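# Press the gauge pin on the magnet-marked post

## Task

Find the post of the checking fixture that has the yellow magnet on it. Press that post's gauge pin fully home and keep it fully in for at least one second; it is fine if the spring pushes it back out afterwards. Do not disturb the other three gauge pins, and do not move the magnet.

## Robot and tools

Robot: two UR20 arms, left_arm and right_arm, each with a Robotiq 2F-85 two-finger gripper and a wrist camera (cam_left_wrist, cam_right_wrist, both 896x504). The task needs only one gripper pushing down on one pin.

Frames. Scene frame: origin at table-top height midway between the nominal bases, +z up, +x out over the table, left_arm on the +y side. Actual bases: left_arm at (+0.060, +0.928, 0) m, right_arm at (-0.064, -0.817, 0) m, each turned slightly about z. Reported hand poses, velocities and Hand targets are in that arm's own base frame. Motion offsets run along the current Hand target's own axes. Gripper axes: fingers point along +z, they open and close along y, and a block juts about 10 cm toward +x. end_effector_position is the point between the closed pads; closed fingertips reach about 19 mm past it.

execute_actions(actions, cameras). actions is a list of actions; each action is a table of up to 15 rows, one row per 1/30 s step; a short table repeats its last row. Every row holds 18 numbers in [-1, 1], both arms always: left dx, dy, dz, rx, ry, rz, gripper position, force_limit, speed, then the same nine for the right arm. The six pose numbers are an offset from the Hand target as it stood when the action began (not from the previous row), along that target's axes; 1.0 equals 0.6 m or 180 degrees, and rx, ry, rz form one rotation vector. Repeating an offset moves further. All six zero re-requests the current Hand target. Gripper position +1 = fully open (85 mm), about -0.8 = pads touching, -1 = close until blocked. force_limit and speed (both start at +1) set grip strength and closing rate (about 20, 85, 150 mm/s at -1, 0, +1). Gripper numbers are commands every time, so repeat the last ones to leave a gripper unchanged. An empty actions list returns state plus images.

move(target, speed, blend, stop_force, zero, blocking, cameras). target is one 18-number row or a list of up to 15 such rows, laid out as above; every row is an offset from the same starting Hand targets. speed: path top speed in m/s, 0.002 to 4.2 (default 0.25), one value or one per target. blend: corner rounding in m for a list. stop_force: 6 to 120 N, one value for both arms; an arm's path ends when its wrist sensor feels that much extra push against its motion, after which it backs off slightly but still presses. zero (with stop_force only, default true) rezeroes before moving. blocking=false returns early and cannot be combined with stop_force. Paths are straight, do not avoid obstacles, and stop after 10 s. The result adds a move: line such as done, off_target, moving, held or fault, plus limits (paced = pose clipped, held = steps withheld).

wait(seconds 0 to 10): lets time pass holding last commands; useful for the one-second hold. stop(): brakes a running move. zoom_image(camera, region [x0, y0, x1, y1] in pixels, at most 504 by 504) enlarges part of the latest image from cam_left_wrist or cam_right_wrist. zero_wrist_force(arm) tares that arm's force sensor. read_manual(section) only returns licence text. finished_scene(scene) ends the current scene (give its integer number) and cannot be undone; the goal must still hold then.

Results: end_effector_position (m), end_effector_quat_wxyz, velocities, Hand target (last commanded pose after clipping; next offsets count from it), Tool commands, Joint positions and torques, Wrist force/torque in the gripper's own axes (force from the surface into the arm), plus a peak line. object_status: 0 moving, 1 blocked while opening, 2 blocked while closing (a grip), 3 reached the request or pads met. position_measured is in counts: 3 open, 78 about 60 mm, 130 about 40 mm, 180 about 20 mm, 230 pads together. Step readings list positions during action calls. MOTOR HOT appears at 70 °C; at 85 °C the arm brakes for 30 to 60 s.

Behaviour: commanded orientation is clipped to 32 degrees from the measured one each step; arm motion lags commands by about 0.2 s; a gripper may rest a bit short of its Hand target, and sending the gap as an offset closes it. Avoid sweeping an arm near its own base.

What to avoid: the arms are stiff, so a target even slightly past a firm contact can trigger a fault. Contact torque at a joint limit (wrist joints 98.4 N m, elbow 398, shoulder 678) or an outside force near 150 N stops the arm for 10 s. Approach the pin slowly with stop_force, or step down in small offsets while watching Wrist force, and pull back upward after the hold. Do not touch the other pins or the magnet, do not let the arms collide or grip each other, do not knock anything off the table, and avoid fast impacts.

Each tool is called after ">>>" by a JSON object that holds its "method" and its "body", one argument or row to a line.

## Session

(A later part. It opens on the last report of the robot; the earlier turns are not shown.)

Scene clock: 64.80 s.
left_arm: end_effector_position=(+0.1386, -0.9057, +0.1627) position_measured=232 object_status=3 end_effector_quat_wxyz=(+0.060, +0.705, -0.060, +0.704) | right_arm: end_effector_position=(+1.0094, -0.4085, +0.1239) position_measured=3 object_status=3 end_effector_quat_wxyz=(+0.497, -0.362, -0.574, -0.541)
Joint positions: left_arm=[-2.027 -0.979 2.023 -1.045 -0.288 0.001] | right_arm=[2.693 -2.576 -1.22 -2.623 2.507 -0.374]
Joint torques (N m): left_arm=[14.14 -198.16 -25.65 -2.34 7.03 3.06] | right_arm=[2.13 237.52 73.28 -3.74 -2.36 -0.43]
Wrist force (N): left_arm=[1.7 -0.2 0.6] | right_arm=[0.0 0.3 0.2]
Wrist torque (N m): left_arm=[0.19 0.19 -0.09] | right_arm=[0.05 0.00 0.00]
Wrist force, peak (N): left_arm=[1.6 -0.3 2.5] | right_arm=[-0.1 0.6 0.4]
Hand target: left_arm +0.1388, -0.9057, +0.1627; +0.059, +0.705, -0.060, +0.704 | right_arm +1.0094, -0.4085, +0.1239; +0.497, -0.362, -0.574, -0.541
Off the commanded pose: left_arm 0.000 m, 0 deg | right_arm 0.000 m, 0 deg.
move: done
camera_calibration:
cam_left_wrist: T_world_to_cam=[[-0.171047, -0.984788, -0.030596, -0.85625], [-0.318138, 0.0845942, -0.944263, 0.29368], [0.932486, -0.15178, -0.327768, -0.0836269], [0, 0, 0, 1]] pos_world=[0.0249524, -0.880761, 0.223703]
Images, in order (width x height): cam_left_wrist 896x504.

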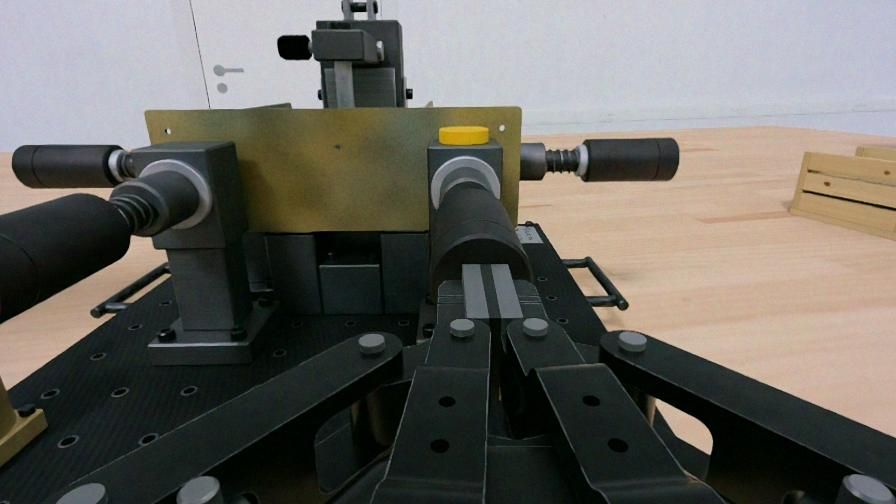

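>>> {"method": "move", "body": {
  "target": [0,-0.0017,0.083,0,0,0,-1,-1,0,0,0,0,0,0,0,1,1,1],
  "speed": 0.02,
  "stop_force": 50,
  "cameras": ["cam_left_wrist"]
}}

>>> {"method": "zoom_image", "body": {
  "camera": "cam_left_wrist",
  "region": [380, 150, 580, 330]
}}

Scene clock: 67.27 s.
left_arm: end_effector_position=(+0.1640, -0.9089, +0.1627) position_measured=232 object_status=3 end_effector_quat_wxyz=(+0.059, +0.705, -0.059, +0.705) | right_arm: end_effector_position=(+1.0094, -0.4085, +0.1239) position_measured=3 object_status=3 end_effector_quat_wxyz=(+0.497, -0.362, -0.574, -0.541)
Joint positions: left_arm=[-1.999 -0.98 2.026 -1.046 -0.261 0.002] | right_arm=[2.693 -2.576 -1.22 -2.623 2.507 -0.374]
Joint torques (N m): left_arm=[11.73 -172.29 -48.54 2.03 1.91 -0.78] | right_arm=[-1.4 242.22 73.45 -3.42 -2.21 -0.22]
Wrist force (N): left_arm=[1.0 0.7 -10.9] | right_arm=[0.0 0.3 0.2]
Wrist torque (N m): left_arm=[0.63 0.34 -0.10] | right_arm=[0.05 0.00 0.00]
Wrist force, peak (N): left_arm=[9.9 -21.0 -140.7] | right_arm=[0.1 0.6 0.4]
Hand target: left_arm +0.1640, -0.9089, +0.1627; +0.059, +0.705, -0.059, +0.705 (not the last commanded pose) | right_arm +1.0094, -0.4085, +0.1239; +0.497, -0.362, -0.574, -0.541
Tool commands: left_gripper/position=-1.0 left_gripper/force_limit=-1.0 left_gripper/speed=+0.003922 right_gripper/position=+1.0 right_gripper/force_limit=+1.0 right_gripper/speed=+1.0
Off the commanded pose: left_arm 0.024 m, 0 deg | right_arm 0.000 m, 0 deg.
FORCE FAULT: contact force on the left arm reached its limit, and that arm stopped. The contact can be on any part of that arm, not only on its tool. That arm's remaining commands of this call were not run. That arm is still stopped at the end of this call. That arm stays stopped for about 9 more seconds. Until then a move that you send moves the other arm only, and its call returns only when the move has ended. Once the stop has ended, the next robot result says so. If the stop ends while you think or write, that arm runs what you send next, counted from a new Hand target: where the arm stands when the stop ends. While its stop runs, that arm takes no new command, but its gripper still runs the gripper command that each later call begins with. Until it ends, the stop uses up actions while you think or wait. An arm that is not stopped still takes commands.
move: fault (left_arm; stop_force had ended the path)
camera_calibration:
cam_left_wrist: T_world_to_cam=[[-0.16926, -0.985096, -0.0306049, -0.855631], [-0.318313, 0.0840289, -0.944254, 0.30162], [0.932753, -0.150083, -0.327791, -0.106217], [0, 0, 0, 1]] pos_world=[0.0502592, -0.884165, 0.223803]
Images, in order (width x height): cam_left_wrist 896x504.

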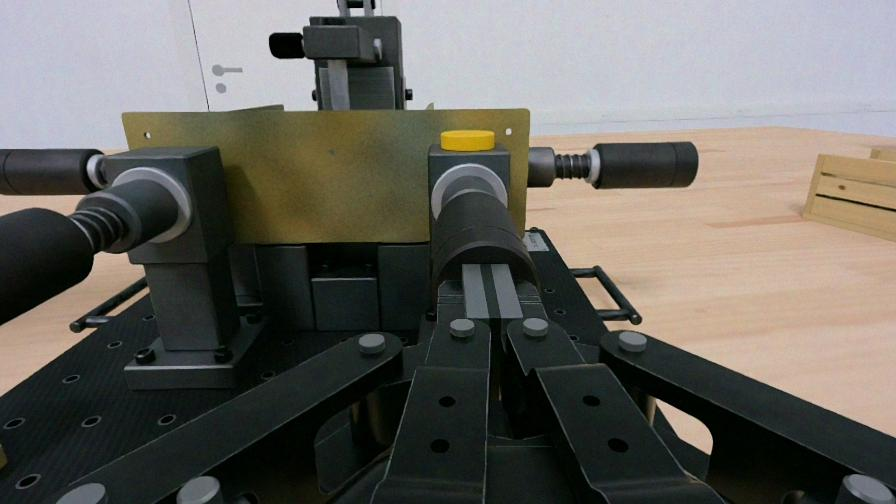

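Scaled by 2.520 from the camera's 896x504 image, which has a finer 1280x720 frame.

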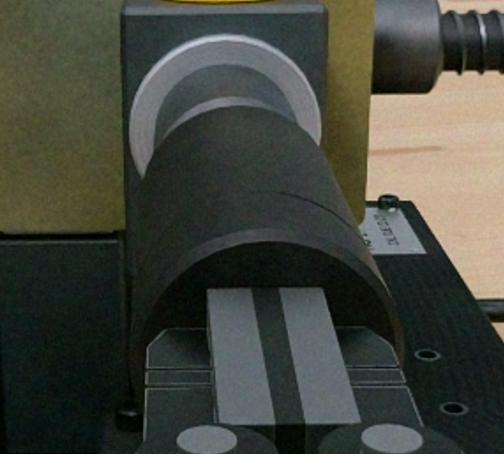

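>>> {"method": "wait", "body": {
  "seconds": 9.7
}}

Scene clock: 77.13 s.
left_arm: end_effector_position=(+0.1640, -0.9089, +0.1627) position_measured=232 object_status=3 end_effector_quat_wxyz=(+0.059, +0.705, -0.059, +0.705) | right_arm: end_effector_position=(+1.0094, -0.4085, +0.1239) position_measured=3 object_status=3 end_effector_quat_wxyz=(+0.497, -0.362, -0.574, -0.541)
Joint positions: left_arm=[-1.999 -0.98 2.026 -1.046 -0.261 0.002] | right_arm=[2.693 -2.576 -1.22 -2.623 2.507 -0.374]
Joint torques (N m): left_arm=[9.64 -174.52 -49.08 1.79 1.57 -1.11] | right_arm=[-0.01 242.72 68.9 -4.14 -2.26 -0.7]
Wrist force (N): left_arm=[0.9 0.7 -11.1] | right_arm=[0.2 0.1 0.4]
Wrist torque (N m): left_arm=[0.61 0.37 -0.10] | right_arm=[0.02 -0.03 -0.01]
Wrist force, peak (N): left_arm=[1.2 0.7 -11.4] | right_arm=[0.1 0.5 0.7]
Hand target: left_arm +0.1640, -0.9089, +0.1627; +0.059, +0.705, -0.059, +0.705 (not the last commanded pose) | right_arm +1.0094, -0.4085, +0.1239; +0.497, -0.362, -0.574, -0.541
Tool commands: left_gripper/position=-1.0 left_gripper/force_limit=-1.0 left_gripper/speed=+0.003922 right_gripper/position=+1.0 right_gripper/force_limit=+1.0 right_gripper/speed=+1.0
Off the commanded pose: left_arm 0.024 m, 0 deg | right_arm 0.000 m, 0 deg.
FORCE FAULT, CONTINUED: the left arm's stop, for the force fault that an earlier result reported, is over. The rest of the stop counts as 19 of the actions that you can send in this scene. During its stop the left arm's controller moved it back a little. That arm's target is now where it stood when the stop ended, not its last command. That arm accepts commands again.
wait: 9.70 s; at rest from the start

>>> {"method": "move", "body": {
  "target": [0,0,0.01,0,0,0,-1,-1,0.003922,0,0,0,0,0,0,1,1,1],
  "speed": 0.003,
  "stop_force": 20
}}

>>> {"method": "wait", "body": {
  "seconds": 1.5,
  "cameras": ["cam_left_wrist"]
}}

>>> {"method": "zoom_image", "body": {
  "camera": "cam_left_wrist",
  "region": [380, 150, 580, 330]
}}

Scene clock: 78.43 s.
left_arm: end_effector_position=(+0.1654, -0.9092, +0.1627) position_measured=232 object_status=3 end_effector_quat_wxyz=(+0.059, +0.705, -0.059, +0.705) | right_arm: end_effector_position=(+1.0094, -0.4085, +0.1239) position_measured=3 object_status=3 end_effector_quat_wxyz=(+0.497, -0.362, -0.574, -0.541)
Joint positions: left_arm=[-1.997 -0.98 2.026 -1.046 -0.259 0.002] | right_arm=[2.693 -2.576 -1.22 -2.623 2.507 -0.374]
Joint torques (N m): left_arm=[19.94 -180.87 -33.07 -0.6 1.63 -0.41] | right_arm=[3.68 247.9 72.04 -3.16 -2.7 -1.21]
Wrist force (N): left_arm=[7.3 -8.2 -50.0] | right_arm=[0.0 0.5 0.1]
Wrist torque (N m): left_arm=[0.91 0.39 -0.08] | right_arm=[0.08 0.01 -0.01]
Wrist force, peak (N): left_arm=[7.6 -7.9 -51.6] | right_arm=[-0.1 0.5 0.4]
Hand target: left_arm +0.1654, -0.9091, +0.1627; +0.059, +0.705, -0.059, +0.705 (not the last commanded pose) | right_arm +1.0094, -0.4085, +0.1239; +0.497, -0.362, -0.574, -0.541
Off the commanded pose: left_arm 0.005 m, 0 deg | right_arm 0.000 m, 0 deg.
move: contact (left_arm)

Scene clock: 79.93 s.
left_arm: end_effector_position=(+0.1654, -0.9091, +0.1627) position_measured=232 object_status=3 end_effector_quat_wxyz=(+0.059, +0.705, -0.059, +0.705) | right_arm: end_effector_position=(+1.0094, -0.4085, +0.1239) position_measured=3 object_status=3 end_effector_quat_wxyz=(+0.497, -0.362, -0.574, -0.541)
Joint positions: left_arm=[-1.997 -0.98 2.026 -1.046 -0.259 0.002] | right_arm=[2.693 -2.576 -1.22 -2.623 2.507 -0.374]
Joint torques (N m): left_arm=[13.5 -178.68 -32.87 1.5 -1.09 -0.33] | right_arm=[-1.49 243.23 74.34 -3.71 -2.77 -0.76]
Wrist force (N): left_arm=[6.2 -8.0 -42.1] | right_arm=[-0.1 0.0 0.0]
Wrist torque (N m): left_arm=[0.87 0.33 -0.09] | right_arm=[0.01 0.02 0.00]
Wrist force, peak (N): left_arm=[6.9 -8.2 -49.5] | right_arm=[0.2 0.6 0.3]
Hand target: left_arm +0.1654, -0.9091, +0.1627; +0.059, +0.705, -0.059, +0.705 (not the last commanded pose) | right_arm +1.0094, -0.4085, +0.1239; +0.497, -0.362, -0.574, -0.541
Tool commands: left_gripper/position=-1.0 left_gripper/force_limit=-1.0 left_gripper/speed=+0.003922 right_gripper/position=+1.0 right_gripper/force_limit=+1.0 right_gripper/speed=+1.0
Off the commanded pose: left_arm 0.005 m, 0 deg | right_arm 0.000 m, 0 deg.
wait: 1.50 s; at rest by 0.17 s
camera_calibration:
cam_left_wrist: T_world_to_cam=[[-0.169346, -0.985083, -0.0305562, -0.855586], [-0.318307, 0.0840103, -0.944258, 0.302067], [0.932739, -0.15018, -0.327786, -0.107639], [0, 0, 0, 1]] pos_world=[0.0516589, -0.884365, 0.223803]
Images, in order (width x height): cam_left_wrist 896x504.

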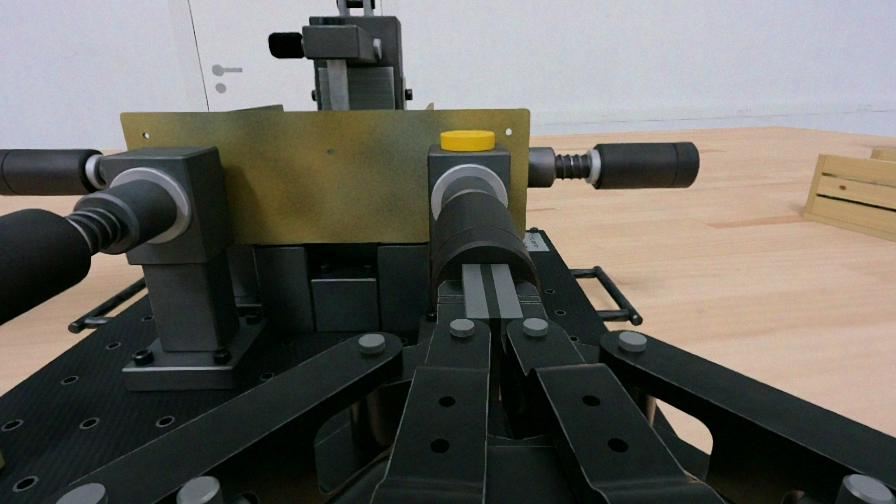

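Scaled by 2.520 from the camera's 896x504 image, which has a finer 1280x720 frame.

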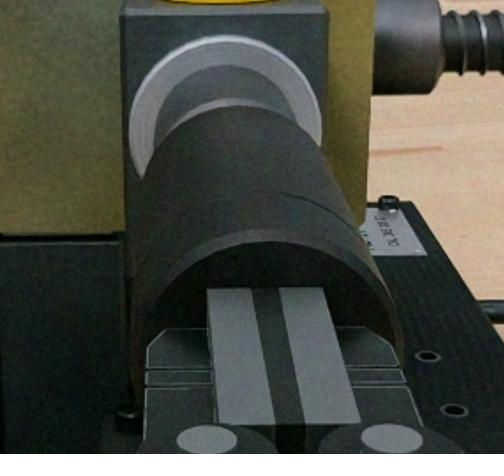

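>>> {"method": "move", "body": {
  "target": [0,0,-0.02,0,0,0,-1,-1,0.003922,0,0,0,0,0,0,1,1,1],
  "speed": 0.03
}}

>>> {"method": "move", "body": {
  "target": [0,0,-0.1,0,0,0,-1,-1,0.003922,0,0,0,0,0,0,1,1,1],
  "speed": 0.15,
  "cameras": ["cam_left_wrist"]
}}

>>> {"method": "finished_scene", "body": {
  "scene": 1
}}

Scene clock: 82.47 s.
left_arm: end_effector_position=(+0.1537, -0.9071, +0.1627) position_measured=232 object_status=3 end_effector_quat_wxyz=(+0.059, +0.705, -0.059, +0.705) | right_arm: end_effector_position=(+1.0094, -0.4085, +0.1239) position_measured=3 object_status=3 end_effector_quat_wxyz=(+0.497, -0.362, -0.574, -0.541)
Joint positions: left_arm=[-2.01 -0.98 2.025 -1.046 -0.273 0.002] | right_arm=[2.693 -2.576 -1.22 -2.623 2.507 -0.374]
Joint torques (N m): left_arm=[-3.82 -145.44 -71.41 5.21 -4.24 -2.87] | right_arm=[-1.22 246.23 71.16 -3.95 -2.33 -0.63]
Wrist force (N): left_arm=[0.7 -0.6 -7.1] | right_arm=[0.2 0.2 0.3]
Wrist torque (N m): left_arm=[0.61 0.32 -0.10] | right_arm=[0.04 -0.04 -0.01]
Wrist force, peak (N): left_arm=[5.8 -8.1 -42.0] | right_arm=[0.3 0.7 0.3]
Hand target: left_arm +0.1535, -0.9071, +0.1627; +0.059, +0.705, -0.059, +0.705 | right_arm +1.0094, -0.4085, +0.1239; +0.497, -0.362, -0.574, -0.541
Off the commanded pose: left_arm 0.000 m, 0 deg | right_arm 0.000 m, 0 deg.
move: done

Scene clock: 83.37 s.
left_arm: end_effector_position=(+0.0946, -0.8972, +0.1627) position_measured=232 object_status=3 end_effector_quat_wxyz=(+0.059, +0.705, -0.059, +0.705) | right_arm: end_effector_position=(+1.0094, -0.4085, +0.1239) position_measured=3 object_status=3 end_effector_quat_wxyz=(+0.497, -0.362, -0.574, -0.541)
Joint positions: left_arm=[-2.078 -0.977 2.018 -1.042 -0.34 0.001] | right_arm=[2.693 -2.576 -1.22 -2.623 2.507 -0.374]
Joint torques (N m): left_arm=[-28.19 -148.05 -72.66 5.49 -5.71 -3.93] | right_arm=[-3.1 243.58 71.64 -3.05 -2.85 -0.34]
Wrist force (N): left_arm=[0.9 1.1 0.9] | right_arm=[0.1 0.1 0.3]
Wrist torque (N m): left_arm=[0.44 0.31 -0.01] | right_arm=[0.01 -0.02 0.00]
Wrist force, peak (N): left_arm=[0.7 -0.6 -6.8] | right_arm=[0.1 0.5 0.0]
Hand target: left_arm +0.0944, -0.8972, +0.1627; +0.059, +0.705, -0.059, +0.705 | right_arm +1.0094, -0.4085, +0.1239; +0.497, -0.362, -0.574, -0.541
Off the commanded pose: left_arm 0.000 m, 0 deg | right_arm 0.000 m, 0 deg.
move: done
camera_calibration:
cam_left_wrist: T_world_to_cam=[[-0.169346, -0.985083, -0.0305562, -0.85587], [-0.318307, 0.0840103, -0.944258, 0.278499], [0.932739, -0.15018, -0.327786, -0.0397208], [0, 0, 0, 1]] pos_world=[-0.0192411, -0.872465, 0.223803]
Images, in order (width x height): cam_left_wrist 896x504.

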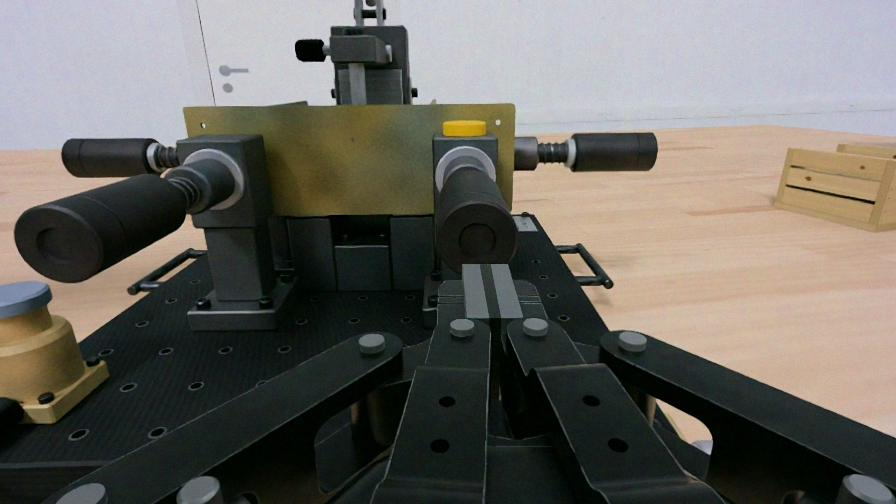

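The scene is finished: the task was done.


## Next scene

The same job, from a new start.

>>> {"method": "execute_actions", "body": {
  "actions": []
}}

Scene clock: 0.00 s.
left_arm: end_effector_position=(+1.6020, +0.5513, +0.3701) position_measured=3 object_status=3 end_effector_quat_wxyz=(-0.049, +0.940, +0.190, +0.279) | right_arm: end_effector_position=(+0.4481, +0.4679, +0.3319) position_measured=3 object_status=3 end_effector_quat_wxyz=(-0.272, +0.502, +0.649, +0.503)
Joint positions: left_arm=[0.193 -0.686 0.985 -2.439 -1.472 -3.319] | right_arm=[4.007 -1.969 -2.772 1.193 2.076 2.519]
Joint velocities: within noise
Joint torques (N m): no reading
Motor temperatures (°C): left_arm=[24 35 26 38 34 34] | right_arm=[28 35 36 36 34 38]
Wrist force (N): no reading
Wrist torque (N m): no reading
Wrist force, peak (N): no reading
Hand target: left_arm +1.6020, +0.5513, +0.3701; -0.049, +0.940, +0.190, +0.279 | right_arm +0.4481, +0.4679, +0.3319; -0.272, +0.502, +0.649, +0.503
Tool commands: left_gripper/position=+1.0 left_gripper/force_limit=+1.0 left_gripper/speed=+1.0 right_gripper/position=+1.0 right_gripper/force_limit=+1.0 right_gripper/speed=+1.0
camera_calibration:
cam_left_wrist: T_world_to_cam=[[0.359759, -0.933045, -0.000644322, -0.0546982], [-0.905937, -0.349141, -0.239538, 1.75183], [0.223274, 0.0867594, -0.970887, 0.0836019], [0, 0, 0, 1]] pos_world=[1.58806, 0.553346, 0.500761]
cam_right_wrist: T_world_to_cam=[[0.936397, -0.0141338, 0.350658, -0.517198], [0.256442, -0.654562, -0.711187, 0.443258], [0.239579, 0.755877, -0.609305, -0.132345], [0, 0, 0, 1]] pos_world=[0.40234, 0.382866, 0.41596]

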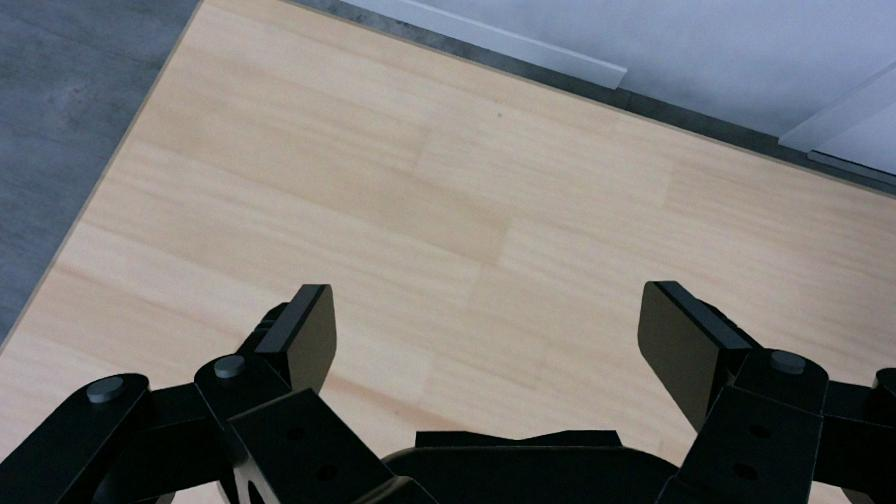

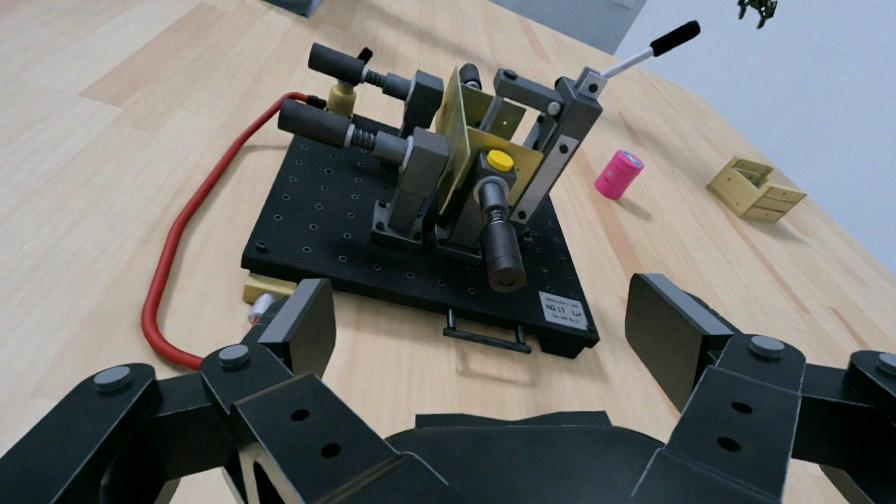

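>>> {"method": "zoom_image", "body": {
  "camera": "cam_right_wrist",
  "region": [420, 120, 620, 300]
}}

Scaled by 2.520 from the camera's 896x504 image, which has a finer 1280x720 frame.

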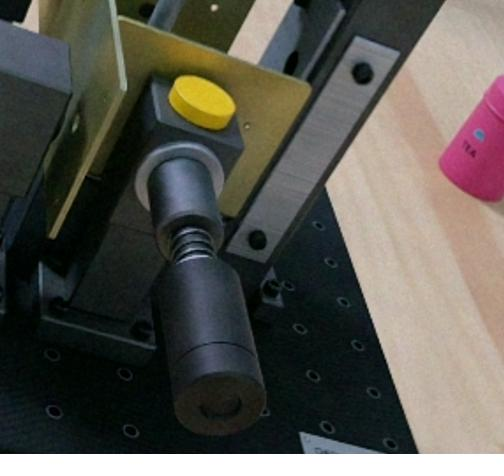

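>>> {"method": "move", "body": {
  "target": [0,0,0,0,0,0,1,1,1,-0.259,0.0727,0.290,0.0612,-0.0141,0.1086,-1,-1,0],
  "speed": 0.25,
  "cameras": ["cam_right_wrist"]
}}

>>> {"method": "zoom_image", "body": {
  "camera": "cam_right_wrist",
  "region": [380, 120, 580, 300]
}}

Scene clock: 3.10 s.
left_arm: end_effector_position=(+1.6020, +0.5513, +0.3701) position_measured=3 object_status=3 end_effector_quat_wxyz=(-0.049, +0.940, +0.190, +0.279) | right_arm: end_effector_position=(+0.5689, +0.5696, +0.1549) position_measured=232 object_status=3 end_effector_quat_wxyz=(-0.385, +0.588, +0.605, +0.374)
Joint positions: left_arm=[0.193 -0.686 0.985 -2.439 -1.472 -3.319] | right_arm=[3.893 -2.272 -2.502 1.017 2.319 2.693]
Joint torques (N m): left_arm=[-0.38 -269.82 -104.56 -11.8 1.29 -0.52] | right_arm=[-19.19 112.21 16.08 2.67 6.87 5.03]
Wrist force (N): left_arm=[0.0 0.0 -0.3] | right_arm=[-0.1 0.8 -0.3]
Wrist torque (N m): left_arm=[0.00 0.00 -0.01] | right_arm=[0.19 0.26 -0.45]
Wrist force, peak (N): left_arm=[0.6 -0.5 -0.3] | right_arm=[-1.5 2.8 2.0]
Hand target: left_arm +1.6020, +0.5513, +0.3701; -0.049, +0.940, +0.190, +0.279 | right_arm +0.5689, +0.5697, +0.1548; -0.386, +0.588, +0.605, +0.374
Off the commanded pose: left_arm 0.000 m, 0 deg | right_arm 0.000 m, 0 deg.
move: done
camera_calibration:
cam_right_wrist: T_world_to_cam=[[0.999233, 0.0241721, -0.0308116, -0.565132], [-0.00555334, -0.691366, -0.722483, 0.524695], [-0.0387661, 0.7221, -0.690702, -0.155761], [0, 0, 0, 1]] pos_world=[0.561574, 0.488892, 0.254086]
Images, in order (width x height): cam_right_wrist 896x504.

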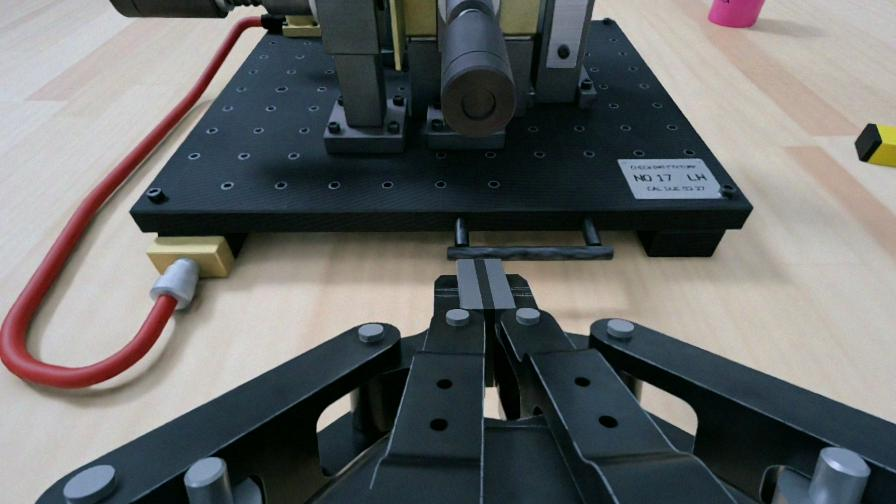

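Scaled by 2.520 from the camera's 896x504 image, which has a finer 1280x720 frame.

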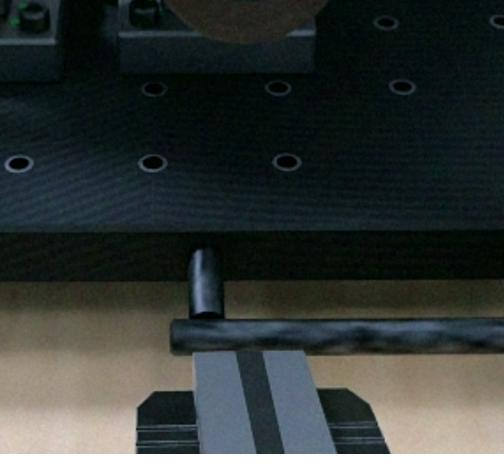

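>>> {"method": "move", "body": {
  "target": [0,0,0,0,0,0,1,1,1,0.0697,0.008,0.1218,0,0,0,-1,-1,0],
  "speed": 0.12,
  "cameras": ["cam_right_wrist"]
}}

>>> {"method": "zoom_image", "body": {
  "camera": "cam_right_wrist",
  "region": [380, 120, 580, 300]
}}

Scene clock: 4.83 s.
left_arm: end_effector_position=(+1.6020, +0.5513, +0.3701) position_measured=3 object_status=3 end_effector_quat_wxyz=(-0.049, +0.940, +0.190, +0.279) | right_arm: end_effector_position=(+0.5712, +0.6536, +0.1617) position_measured=232 object_status=3 end_effector_quat_wxyz=(-0.386, +0.588, +0.605, +0.374)
Joint positions: left_arm=[0.193 -0.686 0.985 -2.439 -1.472 -3.319] | right_arm=[3.984 -2.265 -2.435 0.986 2.244 2.761]
Joint torques (N m): left_arm=[2.07 -275 -103.67 -11.6 0.55 -0.76] | right_arm=[26.44 172.94 31.15 3.03 -2.89 6.64]
Wrist force (N): left_arm=[-0.1 0.0 -0.2] | right_arm=[-0.3 0.4 -0.1]
Wrist torque (N m): left_arm=[0.00 0.02 0.00] | right_arm=[-0.02 0.32 -0.39]
Wrist force, peak (N): left_arm=[0.6 -0.2 -0.2] | right_arm=[-0.9 0.9 -1.5]
Hand target: left_arm +1.6020, +0.5513, +0.3701; -0.049, +0.940, +0.190, +0.279 | right_arm +0.5712, +0.6537, +0.1618; -0.386, +0.588, +0.605, +0.374
Off the commanded pose: left_arm 0.000 m, 0 deg | right_arm 0.000 m, 0 deg.
move: done
camera_calibration:
cam_right_wrist: T_world_to_cam=[[0.999224, 0.0241741, -0.0310943, -0.569272], [-0.00575623, -0.691368, -0.722479, 0.58781], [-0.0389629, 0.722098, -0.690693, -0.211518], [0, 0, 0, 1]] pos_world=[0.563973, 0.572892, 0.260886]
Images, in order (width x height): cam_right_wrist 896x504.

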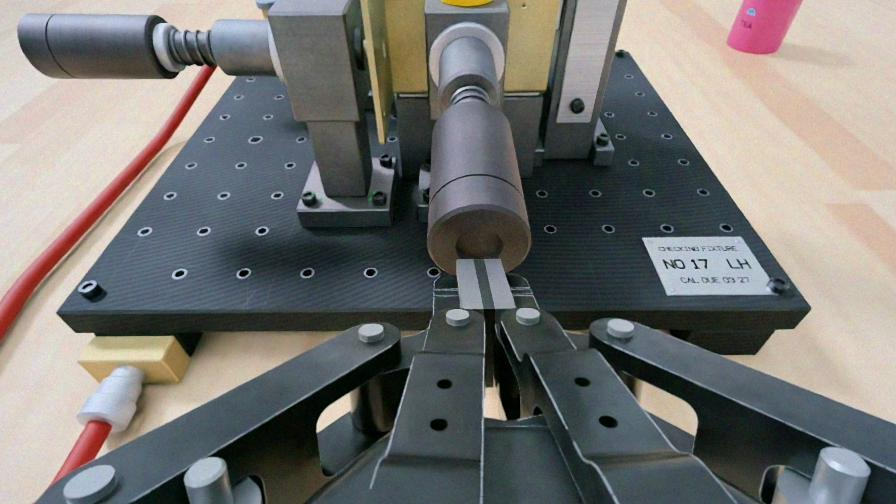

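Scaled by 2.520 from the camera's 896x504 image, which has a finer 1280x720 frame.

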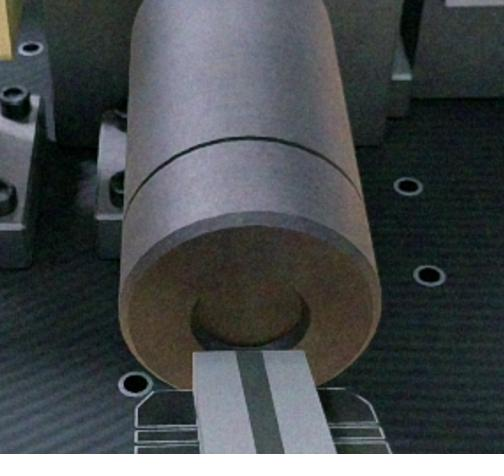

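>>> {"method": "move", "body": {
  "target": [0,0,0,0,0,0,1,1,1,0.0106,0,0.02265,0,0,0,-1,-1,0],
  "speed": 0.03
}}

>>> {"method": "move", "body": {
  "target": [0,0,0,0,0,0,1,1,1,0.0127,0,0.0272,0,0,0,-1,-1,0],
  "speed": 0.005,
  "stop_force": 20,
  "cameras": ["cam_right_wrist"]
}}

>>> {"method": "zoom_image", "body": {
  "camera": "cam_right_wrist",
  "region": [380, 60, 580, 240]
}}

Scene clock: 6.27 s.
left_arm: end_effector_position=(+1.6020, +0.5513, +0.3701) position_measured=3 object_status=3 end_effector_quat_wxyz=(-0.049, +0.940, +0.190, +0.279) | right_arm: end_effector_position=(+0.5708, +0.6686, +0.1618) position_measured=232 object_status=3 end_effector_quat_wxyz=(-0.386, +0.588, +0.605, +0.374)
Joint positions: left_arm=[0.193 -0.686 0.985 -2.439 -1.472 -3.319] | right_arm=[4 -2.266 -2.423 0.982 2.231 2.771]
Joint torques (N m): left_arm=[2.16 -275.6 -104.42 -11.52 0.99 -1.09] | right_arm=[25.89 127.82 32.01 2.91 -1.75 5.19]
Wrist force (N): left_arm=[0.2 -0.1 -0.2] | right_arm=[-2.2 1.6 -10.1]
Wrist torque (N m): left_arm=[0.00 -0.03 -0.01] | right_arm=[-0.15 0.34 -0.36]
Wrist force, peak (N): left_arm=[0.6 -0.2 -0.3] | right_arm=[-2.2 1.6 -10.1]
Hand target: left_arm +1.6020, +0.5513, +0.3701; -0.049, +0.940, +0.190, +0.279 | right_arm +0.5708, +0.6687, +0.1618; -0.386, +0.588, +0.605, +0.374
Off the commanded pose: left_arm 0.000 m, 0 deg | right_arm 0.000 m, 0 deg.
move: done

Scene clock: 9.87 s.
left_arm: end_effector_position=(+1.6020, +0.5513, +0.3701) position_measured=3 object_status=3 end_effector_quat_wxyz=(-0.049, +0.940, +0.190, +0.279) | right_arm: end_effector_position=(+0.5704, +0.6808, +0.1617) position_measured=232 object_status=3 end_effector_quat_wxyz=(-0.386, +0.588, +0.605, +0.374)
Joint positions: left_arm=[0.193 -0.686 0.985 -2.439 -1.472 -3.319] | right_arm=[4.012 -2.267 -2.413 0.978 2.22 2.78]
Joint torques (N m): left_arm=[0.85 -273.26 -100.73 -11.69 0.76 -1.32] | right_arm=[3.49 141.73 15.16 8.43 9.34 -6.14]
Wrist force (N): left_arm=[0.2 0.0 -0.2] | right_arm=[-10.1 3.0 -35.2]
Wrist torque (N m): left_arm=[0.00 -0.04 0.00] | right_arm=[-0.19 0.43 -0.32]
Wrist force, peak (N): left_arm=[0.3 0.5 -0.3] | right_arm=[-14.3 3.8 -47.4]
Hand target: left_arm +1.6020, +0.5513, +0.3701; -0.049, +0.940, +0.190, +0.279 | right_arm +0.5704, +0.6808, +0.1618; -0.386, +0.588, +0.605, +0.374 (not the last commanded pose)
Off the commanded pose: left_arm 0.000 m, 0 deg | right_arm 0.006 m, 0 deg.
move: contact (right_arm)
camera_calibration:
cam_right_wrist: T_world_to_cam=[[0.999224, 0.0241719, -0.0310945, -0.569126], [-0.00575517, -0.69142, -0.72243, 0.606701], [-0.0389619, 0.722049, -0.690744, -0.231079], [0, 0, 0, 1]] pos_world=[0.563173, 0.600092, 0.260986]
Images, in order (width x height): cam_right_wrist 896x504.

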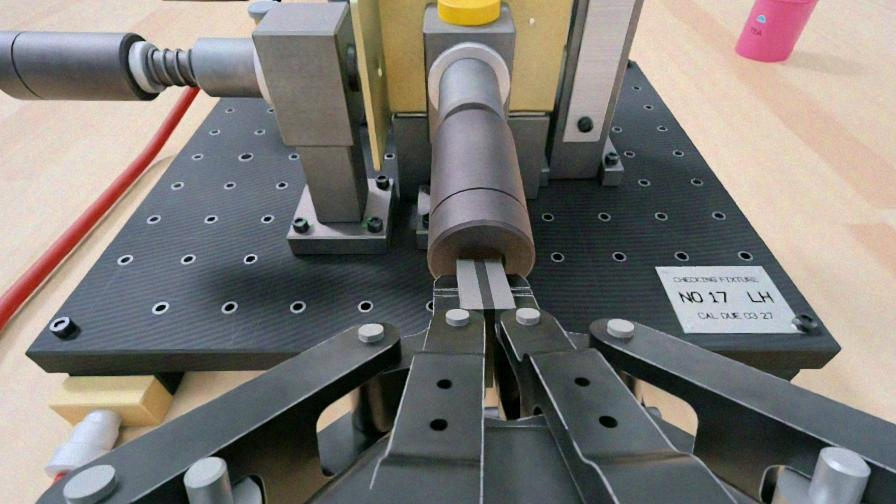

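Scaled by 2.520 from the camera's 896x504 image, which has a finer 1280x720 frame.

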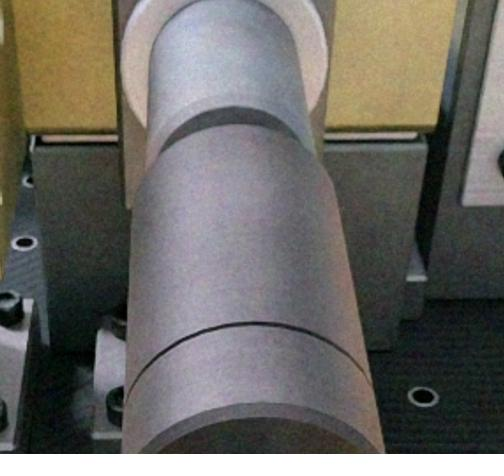

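>>> {"method": "move", "body": {
  "target": [0,0,0,0,0,0,1,1,1,0.003,0,0.0064,0,0,0,-1,-1,0],
  "speed": 0.003,
  "stop_force": 12
}}

>>> {"method": "wait", "body": {
  "seconds": 1.4
}}

Scene clock: 10.83 s.
left_arm: end_effector_position=(+1.6020, +0.5513, +0.3701) position_measured=3 object_status=3 end_effector_quat_wxyz=(-0.049, +0.940, +0.190, +0.279) | right_arm: end_effector_position=(+0.5704, +0.6809, +0.1618) position_measured=232 object_status=3 end_effector_quat_wxyz=(-0.386, +0.588, +0.605, +0.374)
Joint positions: left_arm=[0.193 -0.686 0.985 -2.439 -1.472 -3.319] | right_arm=[4.012 -2.267 -2.413 0.978 2.22 2.78]
Joint torques (N m): left_arm=[3.68 -273.06 -102.46 -11.68 1.52 -1.62] | right_arm=[21.6 139.3 32.65 2.77 10.22 1.91]
Wrist force (N): left_arm=[0.3 -0.1 -0.2] | right_arm=[-15.3 5.9 -56.7]
Wrist torque (N m): left_arm=[-0.01 -0.05 0.00] | right_arm=[-0.25 0.50 -0.29]
Wrist force, peak (N): left_arm=[0.6 -0.3 -0.3] | right_arm=[-15.4 6.0 -57.1]
Hand target: left_arm +1.6020, +0.5513, +0.3701; -0.049, +0.940, +0.190, +0.279 | right_arm +0.5704, +0.6809, +0.1618; -0.386, +0.588, +0.605, +0.374 (not the last commanded pose)
Off the commanded pose: left_arm 0.000 m, 0 deg | right_arm 0.004 m, 0 deg.
move: contact (right_arm)

Scene clock: 12.23 s.
left_arm: end_effector_position=(+1.6020, +0.5513, +0.3701) position_measured=3 object_status=3 end_effector_quat_wxyz=(-0.049, +0.940, +0.190, +0.279) | right_arm: end_effector_position=(+0.5704, +0.6809, +0.1618) position_measured=232 object_status=3 end_effector_quat_wxyz=(-0.386, +0.588, +0.605, +0.374)
Joint positions: left_arm=[0.193 -0.686 0.985 -2.439 -1.472 -3.319] | right_arm=[4.012 -2.267 -2.413 0.978 2.22 2.78]
Joint torques (N m): left_arm=[-0.07 -272.33 -104.08 -11.19 1.24 -1.19] | right_arm=[15.25 142.35 21.24 2.73 11.03 -1.04]
Wrist force (N): left_arm=[0.4 0.0 0.1] | right_arm=[-14.9 6.1 -52.1]
Wrist torque (N m): left_arm=[0.00 -0.07 -0.01] | right_arm=[-0.25 0.46 -0.28]
Wrist force, peak (N): left_arm=[0.3 -0.5 -0.2] | right_arm=[-15.4 6.0 -56.6]
Hand target: left_arm +1.6020, +0.5513, +0.3701; -0.049, +0.940, +0.190, +0.279 | right_arm +0.5704, +0.6809, +0.1618; -0.386, +0.588, +0.605, +0.374 (not the last commanded pose)
Tool commands: left_gripper/position=+1.0 left_gripper/force_limit=+1.0 left_gripper/speed=+1.0 right_gripper/position=-1.0 right_gripper/force_limit=-1.0 right_gripper/speed=+0.0
Off the commanded pose: left_arm 0.000 m, 0 deg | right_arm 0.004 m, 0 deg.
wait: 1.40 s; at rest by 0.17 s

>>> {"method": "move", "body": {
  "target": [
    [0,0,0,0,0,0,1,1,1,-0.0141,0,-0.0302,0,0,0,-1,-1,0],
    [0,0,0,0,0,0,1,1,1,-0.042,0,-0.0906,0,0,0,-1,-1,0]
  ],
  "speed": [0.06,0.2],
  "blend": 0.005
}}

>>> {"method": "finished_scene", "body": {
  "scene": 2
}}

Scene clock: 13.40 s.
left_arm: end_effector_position=(+1.6020, +0.5513, +0.3701) position_measured=3 object_status=3 end_effector_quat_wxyz=(-0.049, +0.940, +0.190, +0.279) | right_arm: end_effector_position=(+0.5722, +0.6212, +0.1619) position_measured=232 object_status=3 end_effector_quat_wxyz=(-0.386, +0.588, +0.605, +0.374)
Joint positions: left_arm=[0.193 -0.686 0.985 -2.439 -1.472 -3.319] | right_arm=[3.948 -2.262 -2.46 0.993 2.274 2.735]
Joint torques (N m): left_arm=[0 -278.5 -101.58 -11.21 1.24 0.11] | right_arm=[-25.39 169.2 -5.09 13.9 6.82 -5.43]
Wrist force (N): left_arm=[0.1 -0.1 -0.3] | right_arm=[-0.3 0.9 -0.6]
Wrist torque (N m): left_arm=[-0.01 -0.02 0.00] | right_arm=[0.07 0.33 -0.01]
Wrist force, peak (N): left_arm=[0.6 -0.1 0.2] | right_arm=[-14.9 6.2 -52.0]
Hand target: left_arm +1.6020, +0.5513, +0.3701; -0.049, +0.940, +0.190, +0.279 | right_arm +0.5722, +0.6210, +0.1619; -0.386, +0.588, +0.605, +0.374
Off the commanded pose: left_arm 0.000 m, 0 deg | right_arm 0.000 m, 0 deg.
move: done

The scene is finished: the task was done.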